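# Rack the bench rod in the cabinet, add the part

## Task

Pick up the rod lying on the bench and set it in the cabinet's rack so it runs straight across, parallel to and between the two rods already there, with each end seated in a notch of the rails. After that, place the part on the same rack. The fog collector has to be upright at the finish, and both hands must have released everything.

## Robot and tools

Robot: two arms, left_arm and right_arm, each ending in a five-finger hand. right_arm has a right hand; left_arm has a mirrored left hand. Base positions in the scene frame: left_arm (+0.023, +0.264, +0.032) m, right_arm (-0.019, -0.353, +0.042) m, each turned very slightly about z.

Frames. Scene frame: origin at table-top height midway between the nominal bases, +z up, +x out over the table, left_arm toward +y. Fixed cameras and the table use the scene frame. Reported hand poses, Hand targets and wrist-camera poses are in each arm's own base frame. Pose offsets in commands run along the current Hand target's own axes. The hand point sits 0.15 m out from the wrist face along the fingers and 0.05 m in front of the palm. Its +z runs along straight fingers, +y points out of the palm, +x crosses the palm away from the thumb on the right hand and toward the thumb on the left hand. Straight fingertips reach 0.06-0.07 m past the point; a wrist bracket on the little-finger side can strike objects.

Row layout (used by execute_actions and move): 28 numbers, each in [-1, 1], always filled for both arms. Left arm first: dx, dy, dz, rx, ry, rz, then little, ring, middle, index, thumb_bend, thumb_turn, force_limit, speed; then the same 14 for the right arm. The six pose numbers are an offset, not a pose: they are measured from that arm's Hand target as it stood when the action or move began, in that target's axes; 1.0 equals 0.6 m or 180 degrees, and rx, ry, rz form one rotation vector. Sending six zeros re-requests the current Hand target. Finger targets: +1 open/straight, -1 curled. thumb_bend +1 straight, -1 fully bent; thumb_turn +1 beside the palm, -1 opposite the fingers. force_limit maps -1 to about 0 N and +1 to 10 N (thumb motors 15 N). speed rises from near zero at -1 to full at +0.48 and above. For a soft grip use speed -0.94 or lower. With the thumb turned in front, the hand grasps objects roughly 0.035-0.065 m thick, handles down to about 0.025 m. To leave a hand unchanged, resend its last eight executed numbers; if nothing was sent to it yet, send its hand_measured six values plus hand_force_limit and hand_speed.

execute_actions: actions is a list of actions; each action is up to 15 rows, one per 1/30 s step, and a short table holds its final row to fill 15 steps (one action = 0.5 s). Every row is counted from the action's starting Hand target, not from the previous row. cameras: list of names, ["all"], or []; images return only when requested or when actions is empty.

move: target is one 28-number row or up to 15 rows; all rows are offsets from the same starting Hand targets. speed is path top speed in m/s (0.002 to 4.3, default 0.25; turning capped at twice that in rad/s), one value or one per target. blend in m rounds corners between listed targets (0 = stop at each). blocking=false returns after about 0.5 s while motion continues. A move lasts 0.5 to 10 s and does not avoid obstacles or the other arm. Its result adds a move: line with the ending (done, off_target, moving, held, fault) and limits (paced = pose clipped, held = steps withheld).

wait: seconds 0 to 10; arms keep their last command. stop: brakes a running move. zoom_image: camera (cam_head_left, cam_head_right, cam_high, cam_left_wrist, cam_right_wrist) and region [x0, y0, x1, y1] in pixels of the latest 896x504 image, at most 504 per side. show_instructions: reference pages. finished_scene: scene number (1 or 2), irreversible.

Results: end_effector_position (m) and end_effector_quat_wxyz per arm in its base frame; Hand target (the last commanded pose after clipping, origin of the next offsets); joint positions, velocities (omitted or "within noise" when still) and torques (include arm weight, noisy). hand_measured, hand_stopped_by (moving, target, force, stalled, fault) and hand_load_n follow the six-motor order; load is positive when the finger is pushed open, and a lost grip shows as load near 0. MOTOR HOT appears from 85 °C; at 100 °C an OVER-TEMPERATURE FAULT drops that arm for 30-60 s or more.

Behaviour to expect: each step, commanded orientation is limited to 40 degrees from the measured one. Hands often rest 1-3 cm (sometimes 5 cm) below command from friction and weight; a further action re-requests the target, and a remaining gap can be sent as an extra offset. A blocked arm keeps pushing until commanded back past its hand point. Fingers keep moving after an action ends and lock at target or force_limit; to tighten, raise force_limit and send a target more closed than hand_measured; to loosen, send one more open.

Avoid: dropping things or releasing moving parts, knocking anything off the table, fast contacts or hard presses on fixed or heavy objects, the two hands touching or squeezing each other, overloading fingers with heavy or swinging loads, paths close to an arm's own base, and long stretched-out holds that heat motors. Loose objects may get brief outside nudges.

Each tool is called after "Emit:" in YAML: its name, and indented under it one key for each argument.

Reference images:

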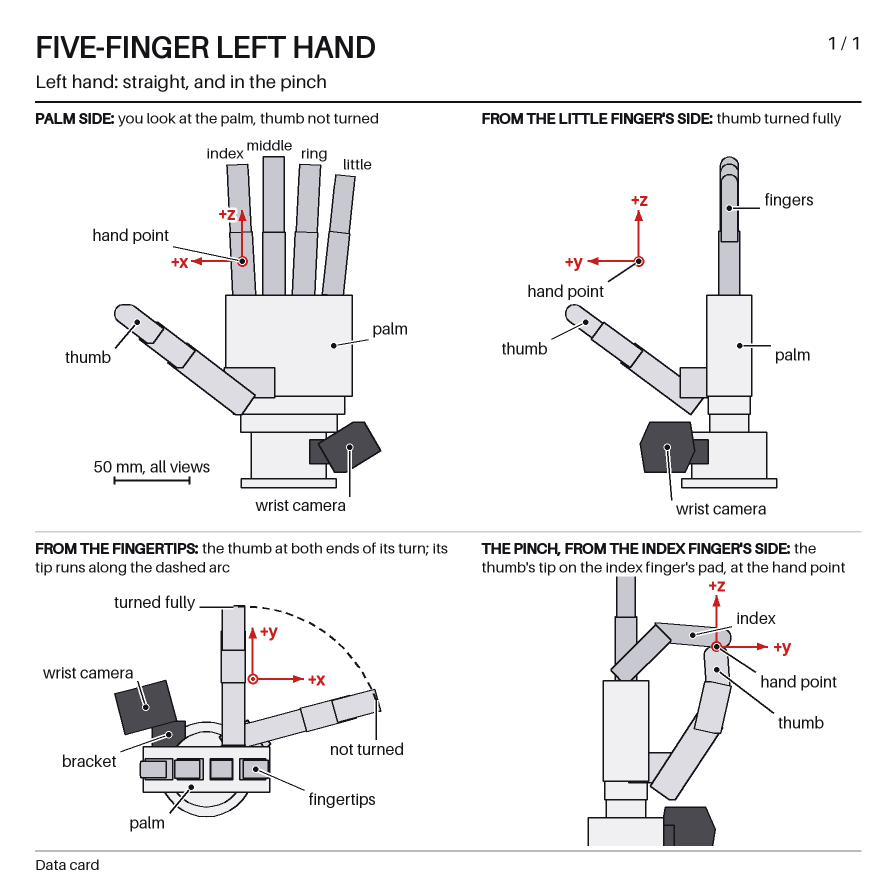

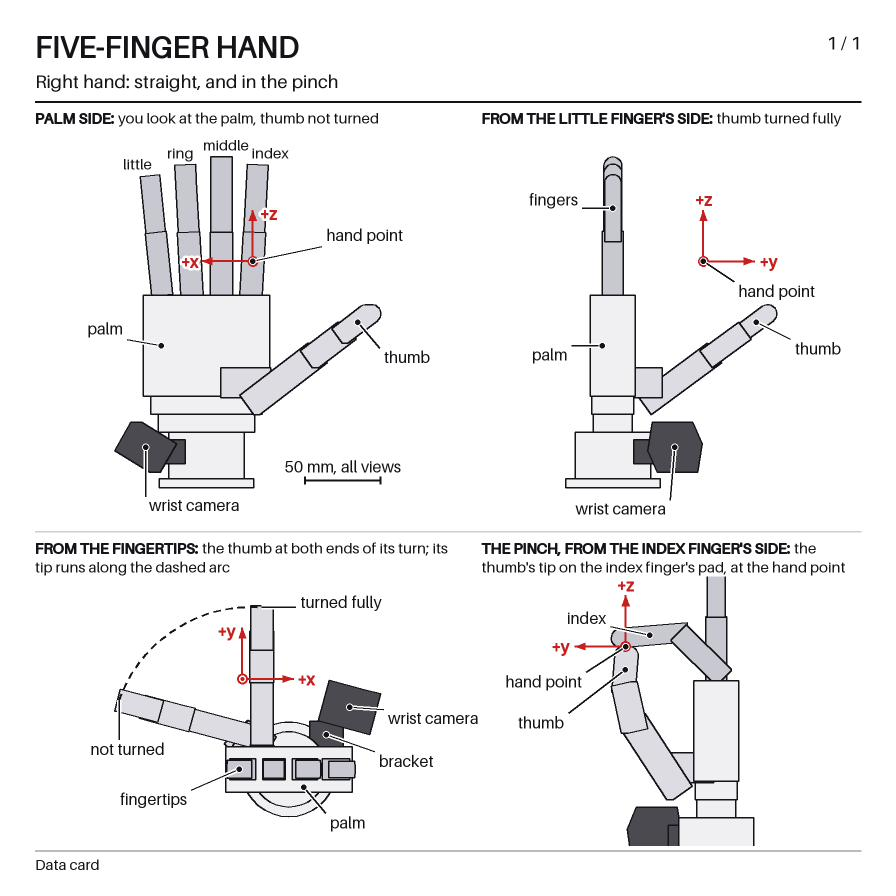

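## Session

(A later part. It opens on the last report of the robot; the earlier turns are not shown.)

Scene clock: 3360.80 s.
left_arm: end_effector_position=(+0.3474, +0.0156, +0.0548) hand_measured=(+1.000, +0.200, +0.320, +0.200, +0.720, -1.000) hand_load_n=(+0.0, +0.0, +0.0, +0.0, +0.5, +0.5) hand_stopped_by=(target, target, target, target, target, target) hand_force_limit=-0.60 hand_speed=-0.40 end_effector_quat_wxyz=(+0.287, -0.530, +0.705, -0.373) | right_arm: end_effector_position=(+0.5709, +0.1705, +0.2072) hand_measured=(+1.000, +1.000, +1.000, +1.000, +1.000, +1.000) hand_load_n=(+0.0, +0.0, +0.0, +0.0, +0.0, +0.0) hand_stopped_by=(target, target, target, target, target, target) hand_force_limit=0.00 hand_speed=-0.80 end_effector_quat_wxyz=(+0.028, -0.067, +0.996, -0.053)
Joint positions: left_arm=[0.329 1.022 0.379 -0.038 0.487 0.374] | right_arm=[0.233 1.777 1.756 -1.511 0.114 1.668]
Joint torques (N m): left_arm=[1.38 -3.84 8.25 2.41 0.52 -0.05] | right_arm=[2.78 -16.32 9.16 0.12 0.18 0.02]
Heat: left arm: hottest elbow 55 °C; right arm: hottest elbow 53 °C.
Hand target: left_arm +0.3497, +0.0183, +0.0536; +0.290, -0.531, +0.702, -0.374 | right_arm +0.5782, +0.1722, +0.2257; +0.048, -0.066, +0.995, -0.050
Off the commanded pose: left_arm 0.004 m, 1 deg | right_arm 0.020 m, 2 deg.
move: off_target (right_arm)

Emit:
move:
  target: [0,0.0015,0.001,-0.0156,0,0,1,0.2,0.32,0.2,0.72,-1,-0.6,-0.4, 0,0,0,0,0,0,1,1,1,1,1,1,0,-0.8]
  speed: 0.04
  cameras: ["cam_left_wrist"]

Emit:
zoom_image:
  camera: "cam_left_wrist"
  region: [180, 50, 520, 350]

Scene clock: 3369.67 s.
left_arm: end_effector_position=(+0.3469, +0.0172, +0.0534) hand_measured=(+1.000, +0.200, +0.320, +0.200, +0.720, -1.000) hand_load_n=(+0.0, +0.0, +2.0, +0.0, +1.0, +0.0) hand_stopped_by=(target, target, target, target, target, target) hand_force_limit=-0.60 hand_speed=-0.40 end_effector_quat_wxyz=(+0.284, -0.537, +0.706, -0.364) | right_arm: end_effector_position=(+0.5709, +0.1705, +0.2072) hand_measured=(+1.000, +1.000, +1.000, +1.000, +1.000, +1.000) hand_load_n=(+0.0, +0.0, +0.0, +0.0, +0.0, +0.0) hand_stopped_by=(target, target, target, target, target, target) hand_force_limit=0.00 hand_speed=-0.80 end_effector_quat_wxyz=(+0.028, -0.067, +0.996, -0.053)
Joint positions: left_arm=[0.324 1.026 0.388 -0.06 0.468 0.374] | right_arm=[0.233 1.777 1.756 -1.511 0.114 1.668]
Joint torques (N m): left_arm=[0.5 -3.25 9.85 0.68 -0.02 0.06] | right_arm=[3.6 -15.5 9.11 0.05 0.13 0.04]
Heat: left arm: hottest elbow 54 °C; right arm: hottest elbow 53 °C.
Hand target: left_arm +0.3497, +0.0183, +0.0526; +0.277, -0.538, +0.711, -0.357 | right_arm +0.5782, +0.1722, +0.2257; +0.048, -0.066, +0.995, -0.050
Off the commanded pose: left_arm 0.003 m, 1 deg | right_arm 0.020 m, 2 deg.
move: off_target (right_arm)
camera_calibration:
cam_left_wrist: T_world_to_cam=[[0.451018, -0.403708, 0.795992, -0.193289], [-0.735724, -0.673059, 0.0755099, 0.265547], [0.505266, -0.619687, -0.600579, -0.0235816], [0, 0, 0, 1]] pos_world=[0.294461, 0.0860835, 0.119643]
Images, in order (width x height): cam_left_wrist 896x504.

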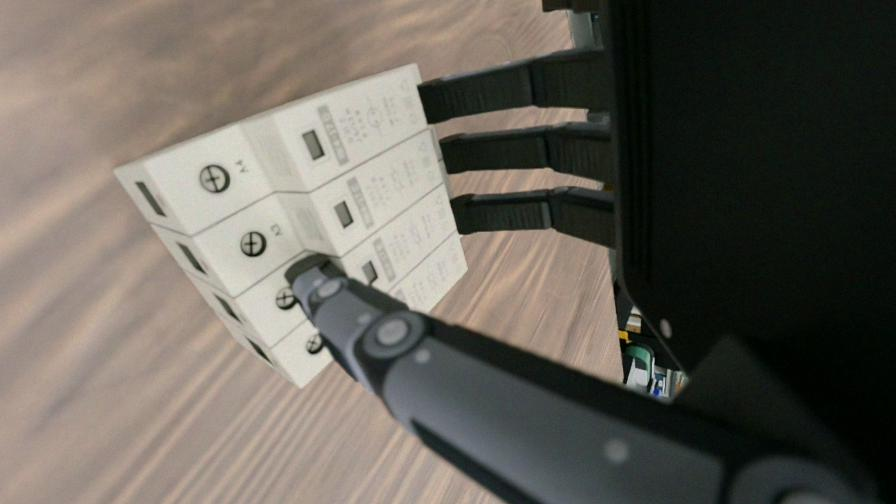

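Scaled by 1.482 from the camera's 896x504 image, which has a finer 1280x720 frame.

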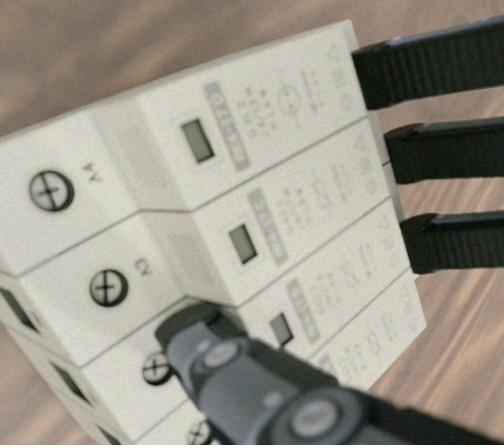

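Emit:
move:
  target: [0,-0.0081,-0.006,0,0,0,1,0.2,0.32,0.2,0.72,-1,-0.6,-0.4, 0,0,0,0,0,0,1,1,1,1,1,1,0,-0.8]
  speed: 0.04

Scene clock: 3376.40 s.
left_arm: end_effector_position=(+0.3460, +0.0170, +0.0542) hand_measured=(+1.000, +0.200, +0.320, +0.200, +0.720, -1.000) hand_load_n=(+0.0, +0.0, +2.5, -0.5, +1.5, +0.0) hand_stopped_by=(target, target, target, target, target, target) hand_force_limit=-0.60 hand_speed=-0.40 end_effector_quat_wxyz=(+0.277, -0.540, +0.708, -0.361) | right_arm: end_effector_position=(+0.5709, +0.1705, +0.2072) hand_measured=(+1.000, +1.000, +1.000, +1.000, +1.000, +1.000) hand_load_n=(+0.0, +0.0, +0.0, +0.0, +0.0, +0.0) hand_stopped_by=(target, target, target, target, target, target) hand_force_limit=0.00 hand_speed=-0.80 end_effector_quat_wxyz=(+0.028, -0.067, +0.996, -0.053)
Joint positions: left_arm=[0.323 1.026 0.398 -0.086 0.466 0.374] | right_arm=[0.233 1.777 1.756 -1.511 0.114 1.668]
Joint torques (N m): left_arm=[0.38 -4.84 10.09 0.87 0.03 0.01] | right_arm=[3.08 -16.38 9.2 0.32 0.16 0.01]
Heat: left arm: hottest elbow 53 °C; right arm: hottest elbow 53 °C.
Hand target: left_arm +0.3498, +0.0183, +0.0587; +0.277, -0.538, +0.711, -0.357 | right_arm +0.5782, +0.1722, +0.2257; +0.048, -0.066, +0.995, -0.050
Off the commanded pose: left_arm 0.006 m, 1 deg | right_arm 0.020 m, 2 deg.
move: off_target (right_arm)

Emit:
move:
  target: [0,0,0,0,0,0,1,0.06,0.2,0.06,0.72,-1,-0.35,-0.8, 0,0,0,0,0,0,1,1,1,1,1,1,0,-0.8]
  speed: 0.04
  cameras: ["cam_left_wrist"]

Emit:
zoom_image:
  camera: "cam_left_wrist"
  region: [180, 50, 520, 350]

Scene clock: 3381.33 s.
left_arm: end_effector_position=(+0.3458, +0.0170, +0.0542) hand_measured=(+1.000, +0.060, +0.306, +0.060, +0.722, -1.000) hand_load_n=(+0.0, +0.0, +6.0, +0.0, +5.0, +0.5) hand_stopped_by=(target, target, force, target, target, target) hand_force_limit=-0.35 hand_speed=-0.80 end_effector_quat_wxyz=(+0.277, -0.540, +0.708, -0.361) | right_arm: end_effector_position=(+0.5709, +0.1705, +0.2072) hand_measured=(+1.000, +1.000, +1.000, +1.000, +1.000, +1.000) hand_load_n=(+0.0, +0.0, +0.0, +0.0, +0.0, +0.0) hand_stopped_by=(target, target, target, target, target, target) hand_force_limit=0.00 hand_speed=-0.80 end_effector_quat_wxyz=(+0.028, -0.067, +0.996, -0.053)
Joint positions: left_arm=[0.323 1.025 0.398 -0.087 0.466 0.374] | right_arm=[0.233 1.777 1.756 -1.511 0.114 1.668]
Joint torques (N m): left_arm=[0.44 -4.72 9.91 0.73 0.11 0.05] | right_arm=[3.19 -16.32 9.25 0.17 0.19 0.05]
Heat: left arm: hottest elbow 53 °C; right arm: hottest elbow 53 °C.
Hand target: left_arm +0.3497, +0.0183, +0.0586; +0.277, -0.538, +0.711, -0.357 | right_arm +0.5782, +0.1722, +0.2257; +0.048, -0.066, +0.995, -0.050
Off the commanded pose: left_arm 0.006 m, 1 deg | right_arm 0.020 m, 2 deg.
move: off_target (right_arm)
camera_calibration:
cam_left_wrist: T_world_to_cam=[[0.464098, -0.399994, 0.790328, -0.197823], [-0.733686, -0.673506, 0.0899678, 0.263089], [0.496304, -0.621606, -0.606043, -0.0191218], [0, 0, 0, 1]] pos_world=[0.294324, 0.0861777, 0.121087]
Images, in order (width x height): cam_left_wrist 896x504.

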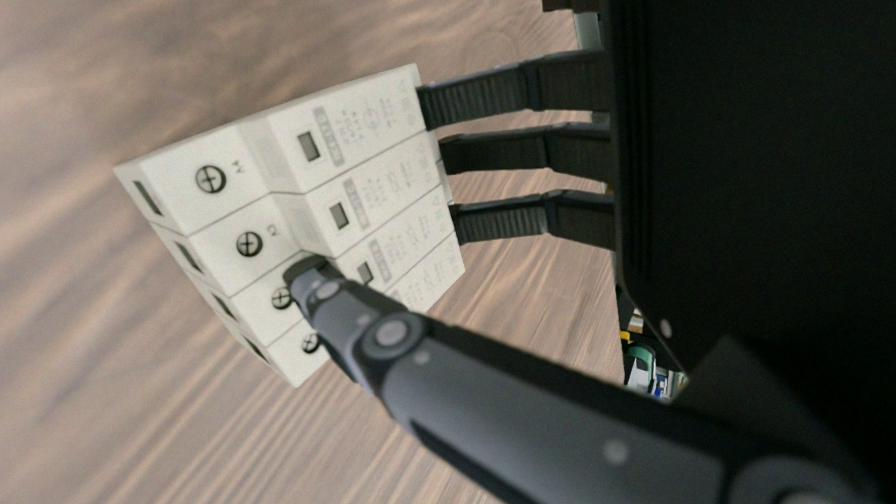

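Scaled by 1.482 from the camera's 896x504 image, which has a finer 1280x720 frame.

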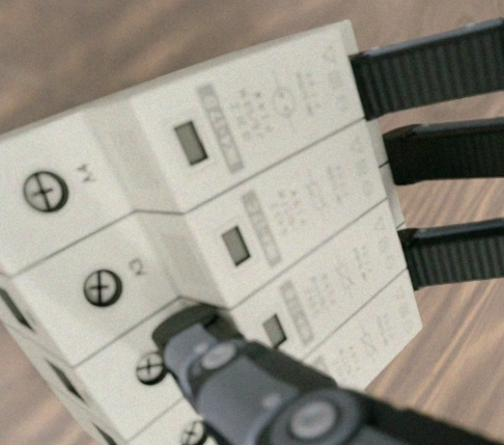

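Emit:
move:
  target:
    - [0,0,0,0,0,0,1,0.1,0.5,0.1,0.72,-1,-0.35,-0.5, 0,0,0,0,0,0,1,1,1,1,1,1,0,-0.8]
    - [0,-0.0108,-0.008,0,0,0,1,0.1,0.5,0.1,0.72,-1,-0.35,-0.8, 0,0,0,0,0,0,1,1,1,1,1,1,0,-0.8]
  speed: 0.04

Scene clock: 3394.43 s.
left_arm: end_effector_position=(+0.3398, +0.0160, +0.0540) hand_measured=(+1.000, +0.100, +0.500, +0.100, +0.720, -1.000) hand_load_n=(+0.0, +1.0, +0.0, +0.5, +0.0, +0.0) hand_stopped_by=(target, target, target, target, target, target) hand_force_limit=-0.35 hand_speed=-0.80 end_effector_quat_wxyz=(+0.269, -0.545, +0.710, -0.356) | right_arm: end_effector_position=(+0.5709, +0.1705, +0.2072) hand_measured=(+1.000, +1.000, +1.000, +1.000, +1.000, +1.000) hand_load_n=(+0.0, +0.0, +0.0, +0.0, +0.0, +0.0) hand_stopped_by=(target, target, target, target, target, target) hand_force_limit=0.00 hand_speed=-0.80 end_effector_quat_wxyz=(+0.028, -0.067, +0.996, -0.053)
Joint positions: left_arm=[0.323 1.01 0.4 -0.127 0.462 0.377] | right_arm=[0.233 1.777 1.756 -1.511 0.114 1.668]
Joint torques (N m): left_arm=[0.5 -4.89 10.93 0.91 0.26 0.04] | right_arm=[2.49 -16.38 9.32 0.39 0.12 -0.02]
Heat: left arm: hottest elbow 53 °C; right arm: hottest elbow 53 °C.
Hand target: left_arm +0.3497, +0.0182, +0.0668; +0.277, -0.538, +0.711, -0.357 | right_arm +0.5782, +0.1722, +0.2257; +0.048, -0.066, +0.995, -0.050
Off the commanded pose: left_arm 0.016 m, 1 deg | right_arm 0.020 m, 2 deg.
move: off_target (left_arm, right_arm); target 2's new numbers were sent with left_arm's hand 0.016 m and 1 deg from that target

Emit:
execute_actions:
  actions:
    - [[0,0,0,0,0,0,1,0.1,0.5,0.1,0.72,-1,-0.35,-0.8, 0,0,0,0,0,0,1,1,1,1,1,1,0,-0.8]]
  cameras: ["cam_left_wrist"]

Emit:
zoom_image:
  camera: "cam_left_wrist"
  region: [180, 50, 520, 350]

Scene clock: 3399.97 s.
left_arm: end_effector_position=(+0.3398, +0.0160, +0.0540) hand_measured=(+1.000, +0.100, +0.500, +0.100, +0.720, -1.000) hand_load_n=(+0.0, +0.5, +0.0, +0.0, +0.0, +0.0) hand_stopped_by=(target, target, target, target, target, target) hand_force_limit=-0.35 hand_speed=-0.80 end_effector_quat_wxyz=(+0.269, -0.545, +0.710, -0.356) | right_arm: end_effector_position=(+0.5709, +0.1705, +0.2072) hand_measured=(+1.000, +1.000, +1.000, +1.000, +1.000, +1.000) hand_load_n=(+0.0, +0.5, +0.0, +0.0, +0.0, +0.0) hand_stopped_by=(target, target, target, target, target, target) hand_force_limit=0.00 hand_speed=-0.80 end_effector_quat_wxyz=(+0.028, -0.067, +0.996, -0.053)
Joint positions: left_arm=[0.323 1.01 0.4 -0.127 0.462 0.377] | right_arm=[0.233 1.777 1.756 -1.511 0.114 1.668]
Joint torques (N m): left_arm=[-0.09 -4.72 10.92 0.94 0.27 0.04] | right_arm=[3.55 -15.91 9.28 0.31 0.2 0.03]
Heat: left arm: hottest elbow 53 °C; right arm: hottest elbow 53 °C.
Hand target: left_arm +0.3497, +0.0182, +0.0668; +0.277, -0.538, +0.711, -0.357 | right_arm +0.5782, +0.1722, +0.2257; +0.048, -0.066, +0.995, -0.050
Off the commanded pose: left_arm 0.016 m, 1 deg | right_arm 0.020 m, 2 deg.
camera_calibration:
cam_left_wrist: T_world_to_cam=[[0.481876, -0.397568, 0.780855, -0.200829], [-0.730644, -0.674225, 0.107612, 0.255968], [0.483689, -0.622383, -0.615374, -0.0121459], [0, 0, 0, 1]] pos_world=[0.289671, 0.0851773, 0.121799]
Images, in order (width x height): cam_left_wrist 896x504.

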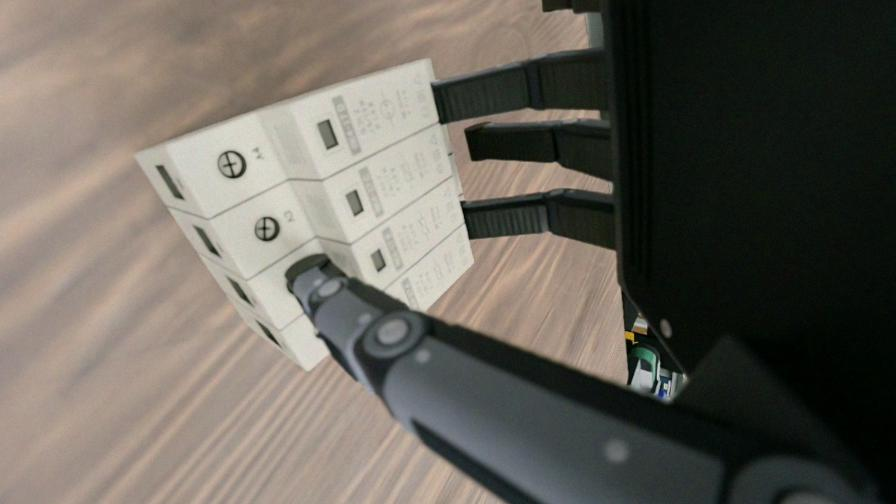

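Scaled by 1.482 from the camera's 896x504 image, which has a finer 1280x720 frame.

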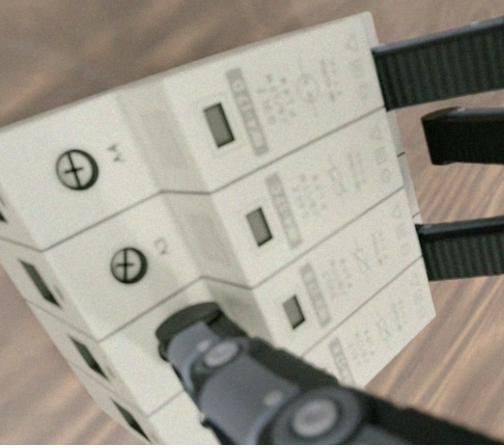

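Emit:
move:
  target: [0,0,0,0,0,0,1,0.1,0.5,0.1,0.5,-1,0.2,-0.85, 0,0,0,0,0,0,1,1,1,1,1,1,0,-0.8]
  speed: 0.04
  cameras: ["cam_left_wrist"]

Emit:
zoom_image:
  camera: "cam_left_wrist"
  region: [180, 50, 520, 350]

Scene clock: 3416.53 s.
left_arm: end_effector_position=(+0.3395, +0.0160, +0.0542) hand_measured=(+1.000, +0.100, +0.500, +0.100, +0.600, -1.000) hand_load_n=(+0.0, +2.5, +0.0, +4.5, +9.0, +0.5) hand_stopped_by=(target, target, target, target, force, target) hand_force_limit=0.20 hand_speed=-0.85 end_effector_quat_wxyz=(+0.269, -0.545, +0.710, -0.356) | right_arm: end_effector_position=(+0.5709, +0.1705, +0.2072) hand_measured=(+1.000, +1.000, +1.000, +1.000, +1.000, +1.000) hand_load_n=(+0.0, +0.0, +0.0, +0.0, +0.0, -0.5) hand_stopped_by=(target, target, target, target, target, target) hand_force_limit=0.00 hand_speed=-0.80 end_effector_quat_wxyz=(+0.028, -0.067, +0.996, -0.053)
Joint positions: left_arm=[0.323 1.009 0.4 -0.129 0.462 0.378] | right_arm=[0.233 1.777 1.756 -1.511 0.114 1.668]
Joint torques (N m): left_arm=[0.44 -4.95 10.88 1.02 0.26 0.02] | right_arm=[3.55 -16.91 9.47 0.21 0.18 0.06]
Heat: left arm: hottest elbow 53 °C; right arm: hottest elbow 53 °C.
Hand target: left_arm +0.3497, +0.0182, +0.0667; +0.277, -0.538, +0.711, -0.357 | right_arm +0.5782, +0.1722, +0.2257; +0.048, -0.066, +0.995, -0.050
Off the commanded pose: left_arm 0.016 m, 1 deg | right_arm 0.020 m, 2 deg.
move: off_target (left_arm, right_arm)
camera_calibration:
cam_left_wrist: T_world_to_cam=[[0.481694, -0.398491, 0.780497, -0.20071], [-0.731073, -0.673832, 0.10716, 0.255944], [0.483221, -0.622219, -0.615907, -0.0117408], [0, 0, 0, 1]] pos_world=[0.289468, 0.0851765, 0.121995]
Images, in order (width x height): cam_left_wrist 896x504.

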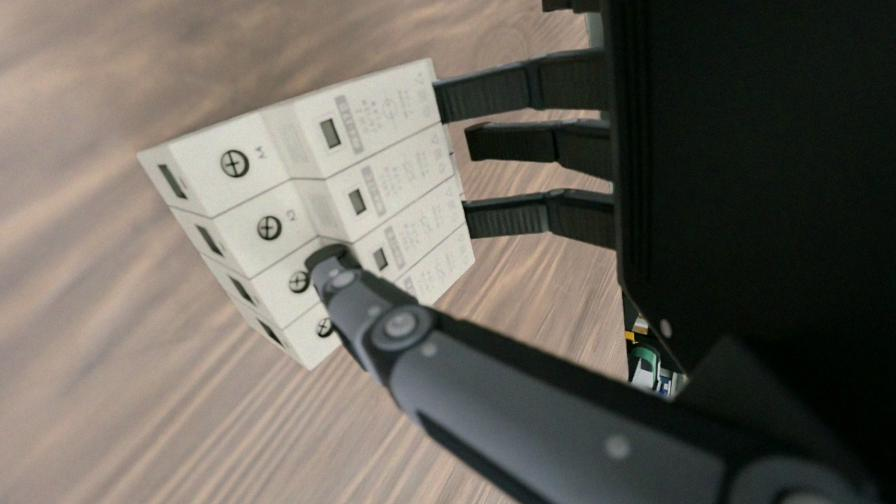

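Scaled by 1.482 from the camera's 896x504 image, which has a finer 1280x720 frame.

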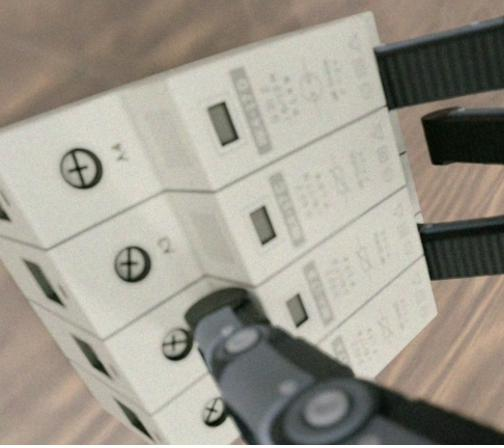

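Emit:
move:
  target: [0,0,0,0,0,0,1,0.1,0.2,0.1,0.5,-1,-0.3,-0.85, 0,0,0,0,0,0,1,1,1,1,1,1,0,-0.8]
  speed: 0.04

Scene clock: 3421.23 s.
left_arm: end_effector_position=(+0.3395, +0.0160, +0.0542) hand_measured=(+1.000, +0.100, +0.392, +0.100, +0.600, -1.000) hand_load_n=(+0.0, +1.0, +4.5, +3.5, +10.0, +1.0) hand_stopped_by=(target, target, force, target, force, target) hand_force_limit=-0.30 hand_speed=-0.85 end_effector_quat_wxyz=(+0.269, -0.545, +0.710, -0.356) | right_arm: end_effector_position=(+0.5709, +0.1705, +0.2072) hand_measured=(+1.000, +1.000, +1.000, +1.000, +1.000, +1.000) hand_load_n=(+0.0, +0.0, +0.0, +0.0, +0.0, +0.0) hand_stopped_by=(target, target, target, target, target, target) hand_force_limit=0.00 hand_speed=-0.80 end_effector_quat_wxyz=(+0.028, -0.067, +0.996, -0.053)
Joint positions: left_arm=[0.323 1.009 0.4 -0.129 0.462 0.378] | right_arm=[0.233 1.777 1.756 -1.511 0.114 1.668]
Joint torques (N m): left_arm=[0.38 -4.37 10.88 0.96 0.26 -0.01] | right_arm=[3.14 -16.5 9.28 0.12 0.2 0.06]
Heat: left arm: hottest elbow 53 °C; right arm: hottest elbow 53 °C.
Hand target: left_arm +0.3497, +0.0182, +0.0667; +0.277, -0.538, +0.711, -0.357 | right_arm +0.5782, +0.1722, +0.2257; +0.048, -0.066, +0.995, -0.050
Off the commanded pose: left_arm 0.016 m, 1 deg | right_arm 0.020 m, 2 deg.
move: off_target (left_arm, right_arm)

Emit:
move:
  target: [0,0,0,0,0,0,1,0.1,0.5,0.1,0.45,-1,0.75,-0.85, 0,0,0,0,0,0,1,1,1,1,1,1,0,-0.8]
  speed: 0.04

Scene clock: 3431.80 s.
left_arm: end_effector_position=(+0.3394, +0.0159, +0.0543) hand_measured=(+1.000, +0.100, +0.500, +0.100, +0.588, -1.000) hand_load_n=(+0.0, +3.5, +0.0, +6.0, +12.0, +1.0) hand_stopped_by=(target, target, target, target, force, target) hand_force_limit=0.75 hand_speed=-0.85 end_effector_quat_wxyz=(+0.269, -0.545, +0.710, -0.356) | right_arm: end_effector_position=(+0.5709, +0.1705, +0.2072) hand_measured=(+1.000, +1.000, +1.000, +1.000, +1.000, +1.000) hand_load_n=(+0.0, +0.0, +0.0, +0.0, +0.0, +0.0) hand_stopped_by=(target, target, target, target, target, target) hand_force_limit=0.00 hand_speed=-0.80 end_effector_quat_wxyz=(+0.028, -0.067, +0.996, -0.053)
Joint positions: left_arm=[0.323 1.008 0.4 -0.13 0.462 0.378] | right_arm=[0.233 1.777 1.756 -1.511 0.114 1.668]
Joint torques (N m): left_arm=[0.44 -5.3 10.91 0.96 0.27 0.02] | right_arm=[2.96 -15.85 9.16 0.36 0.09 0.03]
Heat: left arm: hottest elbow 53 °C; right arm: hottest elbow 53 °C.
Hand target: left_arm +0.3497, +0.0182, +0.0668; +0.277, -0.538, +0.711, -0.357 | right_arm +0.5782, +0.1722, +0.2257; +0.048, -0.066, +0.995, -0.050
Off the commanded pose: left_arm 0.016 m, 1 deg | right_arm 0.020 m, 2 deg.
move: off_target (left_arm, right_arm)

Emit:
move:
  target: [-0.0002,-0.0201,-0.0147,0,0,0,1,0.1,0.5,0.1,0.45,-1,0.75,-0.85, 0,0,0,0,0,0,1,1,1,1,1,1,0,-0.8]
  speed: 0.02
  cameras: ["cam_left_wrist"]

Scene clock: 3438.20 s.
left_arm: end_effector_position=(+0.3305, +0.0139, +0.0562) hand_measured=(+1.000, +0.100, +0.500, +0.100, +0.588, -1.000) hand_load_n=(+0.0, +3.5, +0.0, +6.5, +11.5, +1.0) hand_stopped_by=(target, target, target, target, force, target) hand_force_limit=0.75 hand_speed=-0.85 end_effector_quat_wxyz=(+0.257, -0.550, +0.714, -0.349) | right_arm: end_effector_position=(+0.5709, +0.1705, +0.2072) hand_measured=(+1.000, +1.000, +1.000, +1.000, +1.000, +1.000) hand_load_n=(+0.0, +0.0, +0.0, +0.0, +0.0, +0.0) hand_stopped_by=(target, target, target, target, target, target) hand_force_limit=0.00 hand_speed=-0.80 end_effector_quat_wxyz=(+0.028, -0.067, +0.996, -0.053)
Joint positions: left_arm=[0.323 0.981 0.407 -0.195 0.459 0.385] | right_arm=[0.233 1.777 1.756 -1.511 0.114 1.668]
Joint torques (N m): left_arm=[0.21 -5.13 12.49 1.02 0.4 -0.06] | right_arm=[3.14 -15.91 9.39 0.44 0.14 0.06]
Heat: left arm: hottest elbow 53 °C; right arm: hottest elbow 53 °C.
Hand target: left_arm +0.3497, +0.0182, +0.0817; +0.277, -0.538, +0.711, -0.357 | right_arm +0.5782, +0.1722, +0.2257; +0.048, -0.066, +0.995, -0.050
Off the commanded pose: left_arm 0.032 m, 3 deg | right_arm 0.020 m, 2 deg.
move: off_target (left_arm, right_arm)
camera_calibration:
cam_left_wrist: T_world_to_cam=[[0.50396, -0.396837, 0.767167, -0.205399], [-0.728722, -0.672161, 0.131011, 0.245607], [0.46367, -0.625075, -0.627926, -0.000188575], [0, 0, 0, 1]] pos_world=[0.282579, 0.08346, 0.125279]
Images, in order (width x height): cam_left_wrist 896x504.

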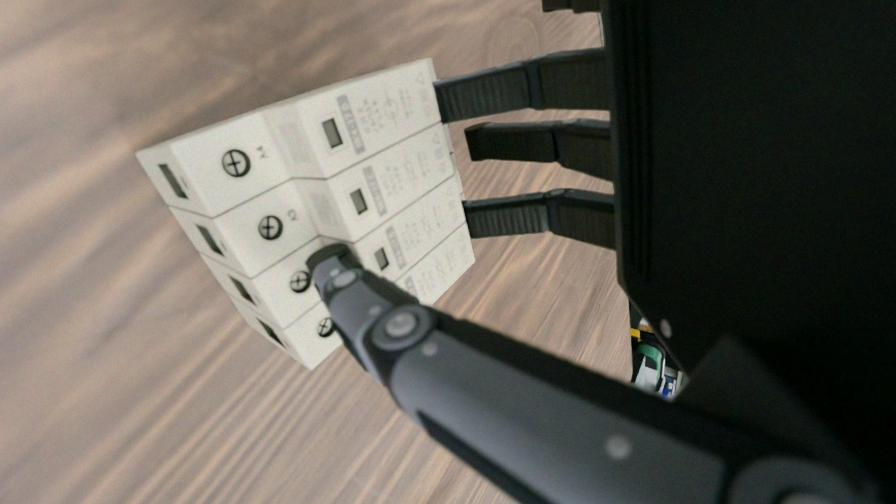

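Emit:
move:
  target: [-0.0002,-0.0201,-0.0147,0,0,0,1,0.1,0.5,0.1,0.45,-1,0.75,-0.85, 0,0,0,0,0,0,1,1,1,1,1,1,0,-0.8]
  speed: 0.02
  cameras: ["cam_left_wrist"]

Scene clock: 3442.37 s.
left_arm: end_effector_position=(+0.3212, +0.0113, +0.0588) hand_measured=(+1.000, +0.100, +0.500, +0.100, +0.588, -1.000) hand_load_n=(+0.0, +4.0, +0.0, +7.0, +11.0, +1.0) hand_stopped_by=(target, target, target, target, force, target) hand_force_limit=0.75 hand_speed=-0.85 end_effector_quat_wxyz=(+0.243, -0.557, +0.716, -0.343) | right_arm: end_effector_position=(+0.5709, +0.1705, +0.2072) hand_measured=(+1.000, +1.000, +1.000, +1.000, +1.000, +1.000) hand_load_n=(+0.0, +0.0, +0.0, +0.0, +0.0, +0.0) hand_stopped_by=(target, target, target, target, target, target) hand_force_limit=0.00 hand_speed=-0.80 end_effector_quat_wxyz=(+0.028, -0.067, +0.996, -0.053)
Joint positions: left_arm=[0.323 0.955 0.415 -0.264 0.456 0.385] | right_arm=[0.233 1.777 1.756 -1.511 0.114 1.668]
Joint torques (N m): left_arm=[0.21 -5.89 14.04 1.5 0.53 -0.06] | right_arm=[3.08 -16.15 9.22 0.28 0.14 0.07]
Heat: left arm: hottest elbow 54 °C; right arm: hottest elbow 53 °C.
Hand target: left_arm +0.3497, +0.0182, +0.0966; +0.277, -0.538, +0.711, -0.357 | right_arm +0.5782, +0.1722, +0.2257; +0.048, -0.066, +0.995, -0.050
Off the commanded pose: left_arm 0.048 m, 5 deg | right_arm 0.020 m, 2 deg.
move: off_target (left_arm, right_arm)
camera_calibration:
cam_left_wrist: T_world_to_cam=[[0.52986, -0.388933, 0.753644, -0.21146], [-0.722625, -0.672192, 0.161153, 0.232986], [0.443916, -0.629991, -0.637221, 0.0110704], [0, 0, 0, 1]] pos_world=[0.275491, 0.0813417, 0.128873]
Images, in order (width x height): cam_left_wrist 896x504.

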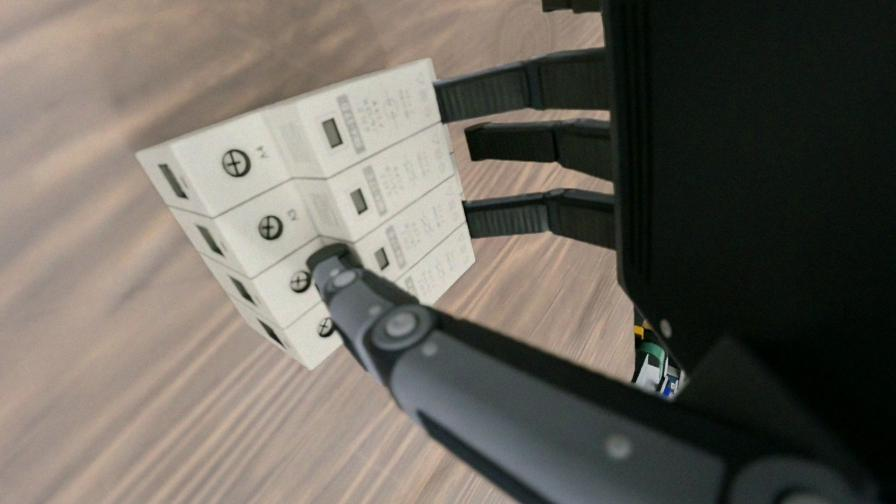

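Emit:
move:
  target: [-0.0003,-0.0268,-0.0196,0,0,0,1,0.1,0.5,0.1,0.45,-1,0.75,-0.85, 0,0,0,0,0,0,1,1,1,1,1,1,0,-0.8]
  speed: 0.03
  cameras: ["cam_left_wrist"]

Scene clock: 3448.67 s.
left_arm: end_effector_position=(+0.3190, +0.0108, +0.0732) hand_measured=(+1.000, +0.100, +0.500, +0.100, +0.588, -1.000) hand_load_n=(+0.0, +4.0, +0.0, +7.0, +10.5, +1.0) hand_stopped_by=(target, target, target, target, force, target) hand_force_limit=0.75 hand_speed=-0.85 end_effector_quat_wxyz=(+0.238, -0.560, +0.717, -0.340) | right_arm: end_effector_position=(+0.5709, +0.1705, +0.2072) hand_measured=(+1.000, +1.000, +1.000, +1.000, +1.000, +1.000) hand_load_n=(+0.0, +0.0, +0.0, +0.0, +0.0, +0.0) hand_stopped_by=(target, target, target, target, target, target) hand_force_limit=0.00 hand_speed=-0.80 end_effector_quat_wxyz=(+0.028, -0.067, +0.996, -0.053)
Joint positions: left_arm=[0.323 0.922 0.447 -0.342 0.455 0.385] | right_arm=[0.233 1.777 1.756 -1.511 0.114 1.668]
Joint torques (N m): left_arm=[0.32 -5.71 14.91 1.58 0.57 -0.07] | right_arm=[2.73 -16.21 9.21 0.49 0.19 -0.01]
Heat: left arm: hottest elbow 55 °C; right arm: hottest elbow 53 °C.
Hand target: left_arm +0.3497, +0.0182, +0.1166; +0.277, -0.538, +0.711, -0.357 | right_arm +0.5782, +0.1722, +0.2257; +0.048, -0.066, +0.995, -0.050
Off the commanded pose: left_arm 0.054 m, 6 deg | right_arm 0.020 m, 2 deg.
move: off_target (left_arm, right_arm)
camera_calibration:
cam_left_wrist: T_world_to_cam=[[0.539879, -0.385875, 0.748085, -0.224191], [-0.719909, -0.672212, 0.172807, 0.22702], [0.43619, -0.631848, -0.640708, 0.0236441], [0, 0, 0, 1]] pos_world=[0.274156, 0.0810349, 0.143633]
Images, in order (width x height): cam_left_wrist 896x504.

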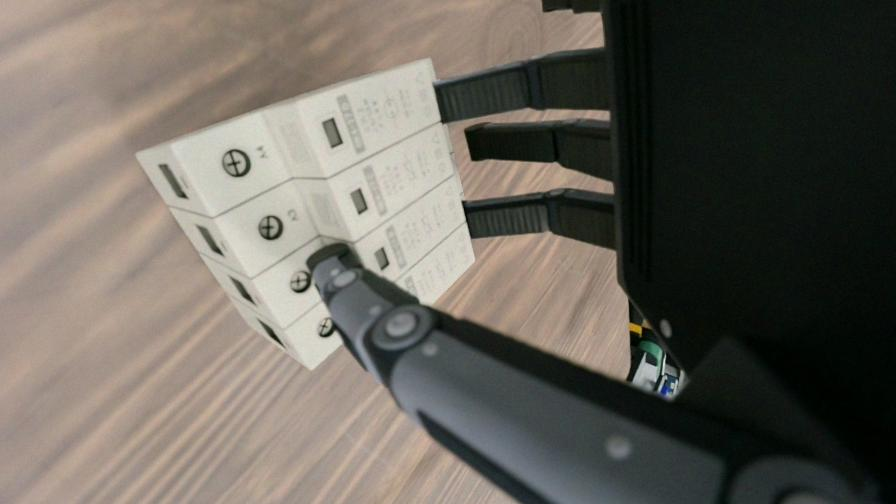

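Emit:
move:
  target: [-0.0016,-0.1343,-0.0983,0,0,0,1,0.1,0.5,0.1,0.45,-1,0.75,-0.85, 0,0,0,0,0,0,1,1,1,1,1,1,0,-0.8]
  speed: 0.06
  cameras: ["cam_left_wrist"]

Scene clock: 3457.20 s.
left_arm: end_effector_position=(+0.3271, +0.0133, +0.1669) hand_measured=(+1.000, +0.100, +0.500, +0.100, +0.588, -1.000) hand_load_n=(+0.0, +4.0, +0.0, +7.5, +11.0, +1.0) hand_stopped_by=(target, target, target, target, force, target) hand_force_limit=0.75 hand_speed=-0.85 end_effector_quat_wxyz=(+0.235, -0.561, +0.717, -0.339) | right_arm: end_effector_position=(+0.5709, +0.1705, +0.2072) hand_measured=(+1.000, +1.000, +1.000, +1.000, +1.000, +1.000) hand_load_n=(+0.0, +0.0, +0.0, +0.0, +0.0, +0.0) hand_stopped_by=(target, target, target, target, target, target) hand_force_limit=0.00 hand_speed=-0.80 end_effector_quat_wxyz=(+0.028, -0.067, +0.996, -0.053)
Joint positions: left_arm=[0.323 0.842 0.67 -0.651 0.455 0.385] | right_arm=[0.233 1.777 1.756 -1.511 0.114 1.668]
Joint torques (N m): left_arm=[0.67 -5.6 16.28 1.55 0.64 -0.07] | right_arm=[2.37 -16.09 9.24 0.06 0.18 0.03]
Heat: left arm: hottest elbow 58 °C; right arm: hottest elbow 53 °C.
Hand target: left_arm +0.3498, +0.0181, +0.2164; +0.277, -0.538, +0.711, -0.357 | right_arm +0.5782, +0.1722, +0.2257; +0.048, -0.066, +0.995, -0.050
Off the commanded pose: left_arm 0.055 m, 6 deg | right_arm 0.020 m, 2 deg.
move: off_target (left_arm, right_arm)
camera_calibration:
cam_left_wrist: T_world_to_cam=[[0.543803, -0.385032, 0.745674, -0.298534], [-0.719312, -0.671541, 0.177825, 0.217246], [0.432282, -0.633074, -0.642144, 0.0832183], [0, 0, 0, 1]] pos_world=[0.282638, 0.0836281, 0.237415]
Images, in order (width x height): cam_left_wrist 896x504.

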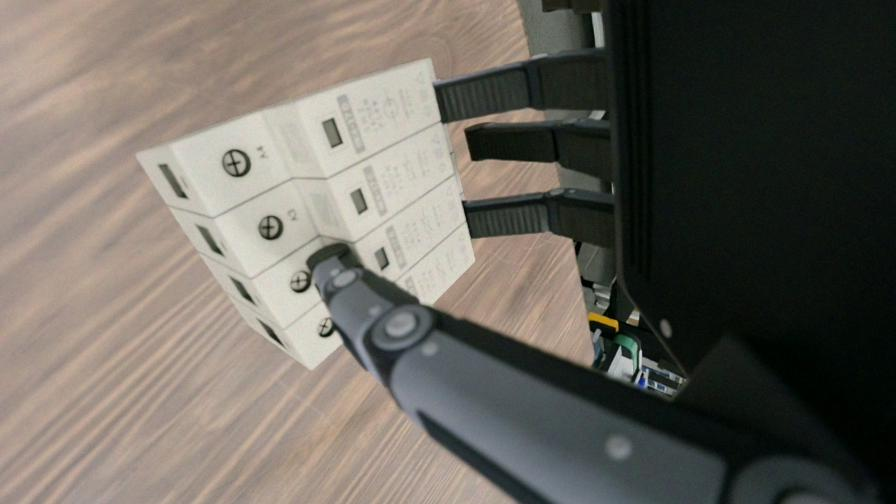

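Emit:
move:
  target: [-0.0031,-0.2551,-0.1868,0,0,0,1,0.1,0.5,0.1,0.45,-1,0.75,-0.85, 0,0,0,0,0,0,1,1,1,1,1,1,0,-0.8]
  speed: 0.1
  cameras: ["cam_left_wrist","cam_head_right"]

Scene clock: 3466.30 s.
left_arm: end_effector_position=(+0.3420, +0.0183, +0.3615) hand_measured=(+1.000, +0.100, +0.500, +0.100, +0.588, -1.000) hand_load_n=(+0.0, +4.0, +0.0, +7.0, +11.0, +1.0) hand_stopped_by=(target, target, target, target, force, target) hand_force_limit=0.75 hand_speed=-0.85 end_effector_quat_wxyz=(+0.241, -0.559, +0.716, -0.341) | right_arm: end_effector_position=(+0.5709, +0.1705, +0.2072) hand_measured=(+1.000, +1.000, +1.000, +1.000, +1.000, +1.000) hand_load_n=(+0.0, +0.0, +0.0, +0.0, +0.0, +0.0) hand_stopped_by=(target, target, target, target, target, target) hand_force_limit=0.00 hand_speed=-0.80 end_effector_quat_wxyz=(+0.028, -0.067, +0.996, -0.053)
Joint positions: left_arm=[0.323 0.915 1.218 -1.113 0.455 0.385] | right_arm=[0.233 1.777 1.756 -1.511 0.114 1.668]
Joint torques (N m): left_arm=[0.38 -5.36 16.13 1.52 0.63 -0.1] | right_arm=[2.9 -16.73 9.09 0.2 0.21 0.05]
Heat: left arm: hottest elbow 60 °C; right arm: hottest elbow 53 °C.
Hand target: left_arm +0.3499, +0.0180, +0.4061; +0.277, -0.538, +0.711, -0.357 | right_arm +0.5782, +0.1722, +0.2257; +0.048, -0.066, +0.995, -0.050
Off the commanded pose: left_arm 0.045 m, 5 deg | right_arm 0.020 m, 2 deg.
move: off_target (left_arm, right_arm)
camera_calibration:
cam_left_wrist: T_world_to_cam=[[0.534336, -0.388176, 0.750869, -0.448422], [-0.721463, -0.672297, 0.165853, 0.201824], [0.440427, -0.630345, -0.639288, 0.201035], [0, 0, 0, 1]] pos_world=[0.296675, 0.0883408, 0.431752]
Images, in order (width x height): cam_head_right 896x504, cam_left_wrist 896x504.

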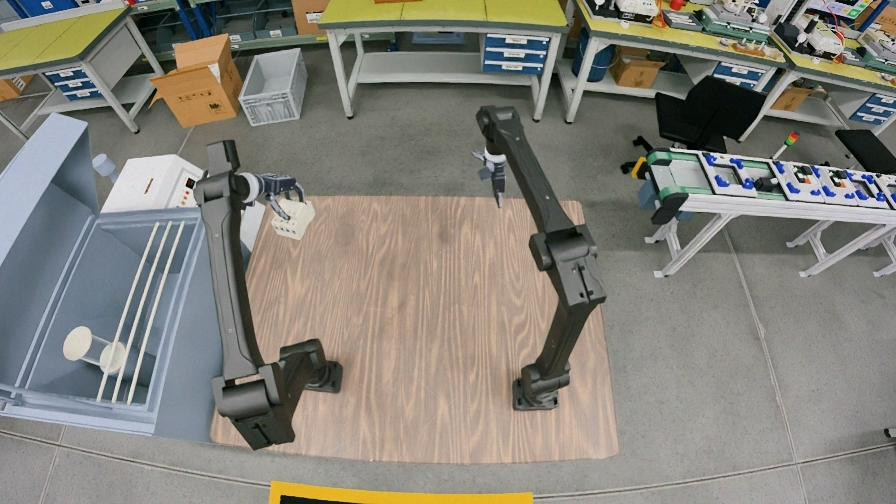

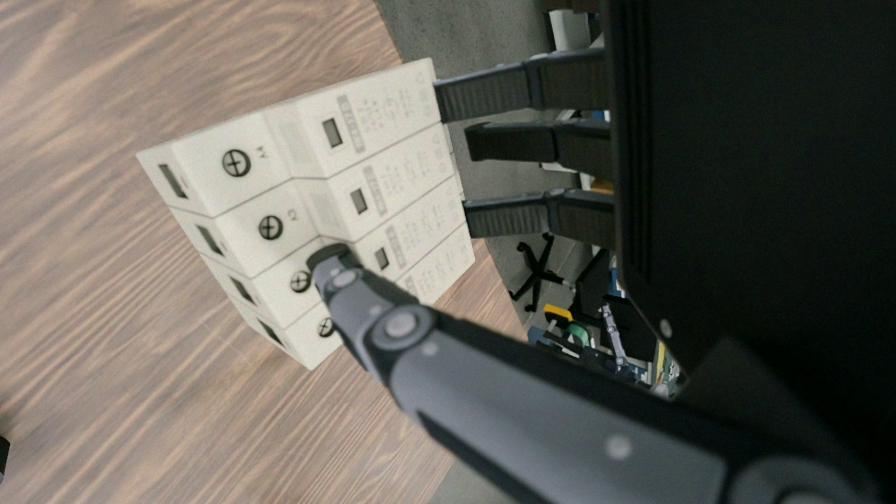

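Emit:
zoom_image:
  camera: "cam_head_right"
  region: [40, 200, 260, 430]

Scaled by 2.191 from the camera's 896x504 image, which has a finer 1280x720 frame.

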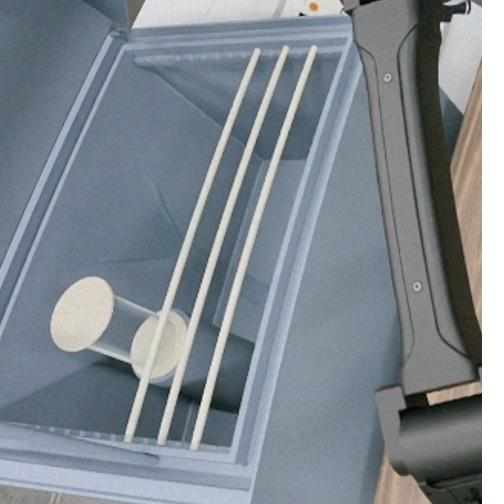

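Emit:
move:
  target:
    - [-0.3921,0.1727,-0.1990,-0.0030,-0.2426,-0.1777,1,0.1,0.5,0.1,0.45,-1,0.75,-0.85, 0,0,0,0,0,0,1,1,1,1,1,1,0,-0.8]
  speed: 0.12
  cameras: ["cam_left_wrist","cam_head_right"]

Scene clock: 3513.83 s.
left_arm: end_effector_position=(+0.2536, +0.2741, +0.3532) hand_measured=(+1.000, +0.100, +0.500, +0.100, +0.588, -1.000) hand_load_n=(+0.0, +4.0, +0.0, +7.5, +11.0, +1.0) hand_stopped_by=(target, target, target, target, force, target) hand_force_limit=0.75 hand_speed=-0.85 end_effector_quat_wxyz=(-0.363, +0.822, -0.398, +0.184) | right_arm: end_effector_position=(+0.5709, +0.1705, +0.2072) hand_measured=(+1.000, +1.000, +1.000, +1.000, +1.000, +1.000) hand_load_n=(+0.0, +0.0, -0.5, -0.5, +0.0, +0.0) hand_stopped_by=(target, target, target, target, target, target) hand_force_limit=0.00 hand_speed=-0.80 end_effector_quat_wxyz=(+0.028, -0.067, +0.996, -0.053)
Joint positions: left_arm=[1.004 0.954 1.218 -1.028 0.261 0.224] | right_arm=[0.233 1.777 1.756 -1.511 0.114 1.668]
Joint torques (N m): left_arm=[0.67 -6.24 15.05 2.84 0.33 -0.18] | right_arm=[3.19 -15.91 9.05 0.12 0.16 0.05]
Heat: left arm: hottest elbow 61 °C; right arm: hottest elbow 53 °C.
Hand target: left_arm +0.2609, +0.2869, +0.3953; -0.409, +0.803, -0.389, +0.192 | right_arm +0.5782, +0.1722, +0.2257; +0.048, -0.066, +0.995, -0.050
Off the commanded pose: left_arm 0.045 m, 6 deg | right_arm 0.020 m, 2 deg.
move: off_target (left_arm, right_arm)
camera_calibration:
cam_left_wrist: T_world_to_cam=[[0.655253, 0.190018, 0.73112, -0.477736], [0.10713, -0.981439, 0.159062, 0.188434], [0.747775, -0.025901, -0.663447, 0.160785], [0, 0, 0, 1]] pos_world=[0.17262, 0.279879, 0.425982]
Images, in order (width x height): cam_head_right 896x504, cam_left_wrist 896x504.

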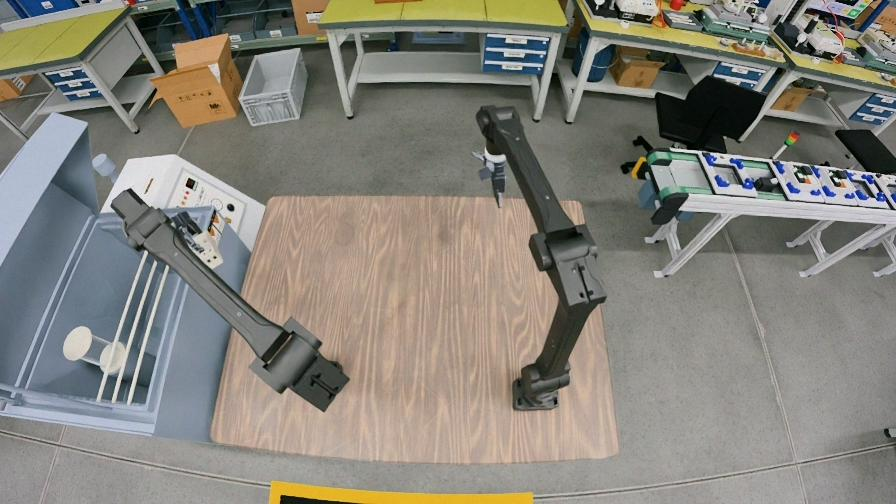

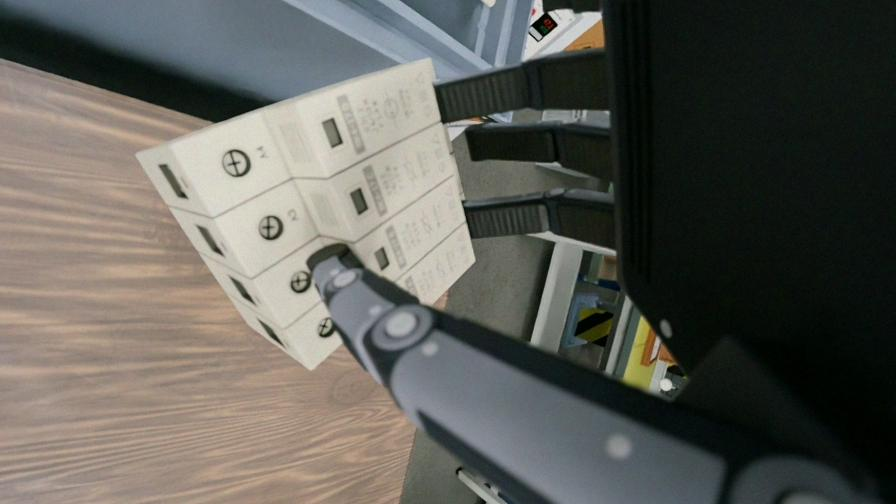

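Emit:
move:
  target:
    - [-0.4428,-0.0798,0.1448,-0.0030,-0.2486,-0.1826,1,0.1,0.5,0.1,0.45,-1,0.75,-0.85, 0,0,0,0,0,0,1,1,1,1,1,1,0,-0.8]
  speed: 0.12
  cameras: ["cam_left_wrist","cam_head_right","cam_head_left"]

Scene clock: 3527.33 s.
left_arm: end_effector_position=(+0.1698, +0.5366, +0.3292) hand_measured=(+1.000, +0.100, +0.500, +0.100, +0.588, -1.000) hand_load_n=(+0.0, +4.0, +0.0, +7.5, +10.5, +1.0) hand_stopped_by=(target, target, target, target, force, target) hand_force_limit=0.75 hand_speed=-0.85 end_effector_quat_wxyz=(-0.405, +0.913, +0.013, -0.035) | right_arm: end_effector_position=(+0.5709, +0.1705, +0.2072) hand_measured=(+1.000, +1.000, +1.000, +1.000, +1.000, +1.000) hand_load_n=(+0.0, +0.0, +0.0, +0.0, +0.0, -0.5) hand_stopped_by=(target, target, target, target, target, target) hand_force_limit=0.00 hand_speed=-0.80 end_effector_quat_wxyz=(+0.028, -0.067, +0.996, -0.053)
Joint positions: left_arm=[1.229 1.405 1.516 -0.895 -0.324 -0.235] | right_arm=[0.233 1.777 1.756 -1.511 0.114 1.668]
Joint torques (N m): left_arm=[0.91 -13.22 16.83 1.99 -0.5 -0.09] | right_arm=[2.96 -15.97 9.03 0.32 0.15 0.07]
Heat: left arm: hottest elbow 63 °C; right arm: hottest elbow 53 °C.
Hand target: left_arm +0.1717, +0.5559, +0.3854; -0.452, +0.891, +0.030, -0.021 | right_arm +0.5782, +0.1722, +0.2257; +0.048, -0.066, +0.995, -0.050
Off the commanded pose: left_arm 0.059 m, 6 deg | right_arm 0.020 m, 2 deg.
move: off_target (left_arm, right_arm)
camera_calibration:
cam_left_wrist: T_world_to_cam=[[0.267224, 0.650486, 0.710957, -0.629792], [0.875176, -0.472612, 0.103466, 0.0737553], [0.40331, 0.594563, -0.695583, -0.0494734], [0, 0, 0, 1]] pos_world=[0.1237, 0.473944, 0.405711]
Images, in order (width x height): cam_head_left 896x504, cam_head_right 896x504, cam_left_wrist 896x504.

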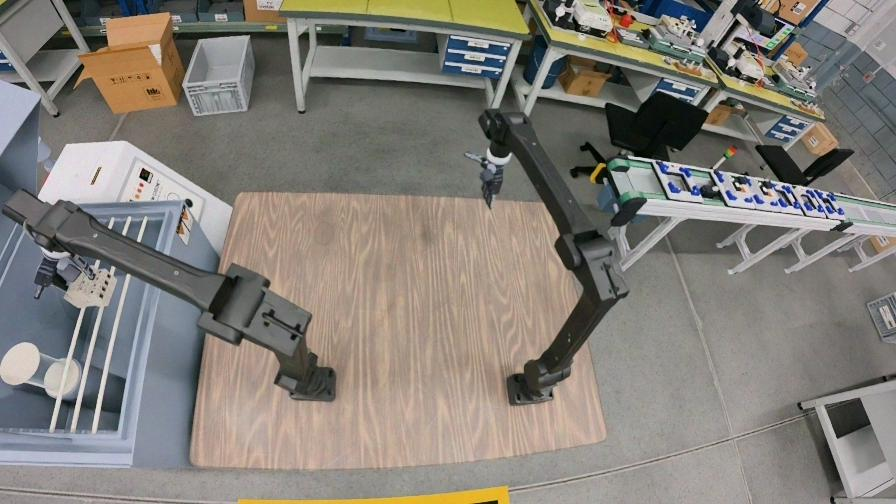

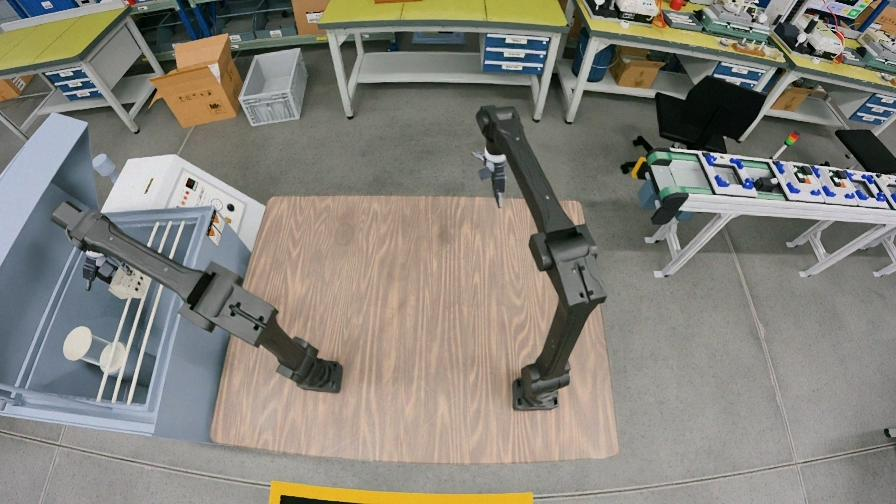

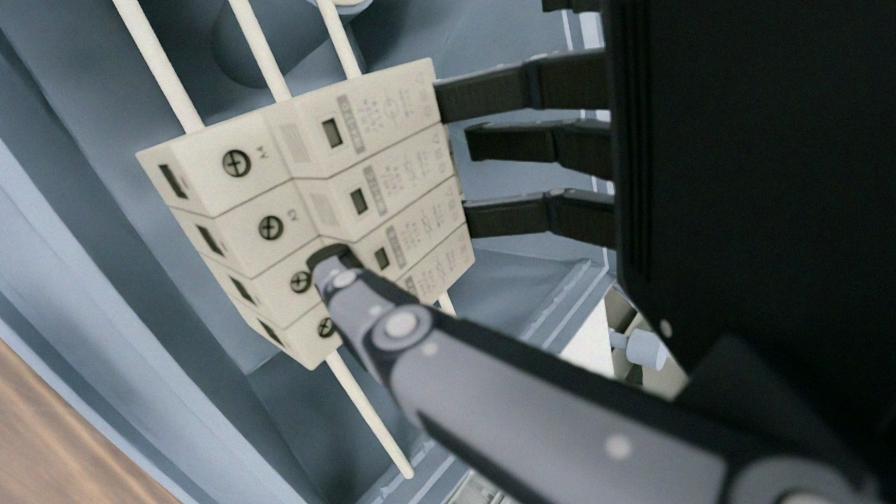

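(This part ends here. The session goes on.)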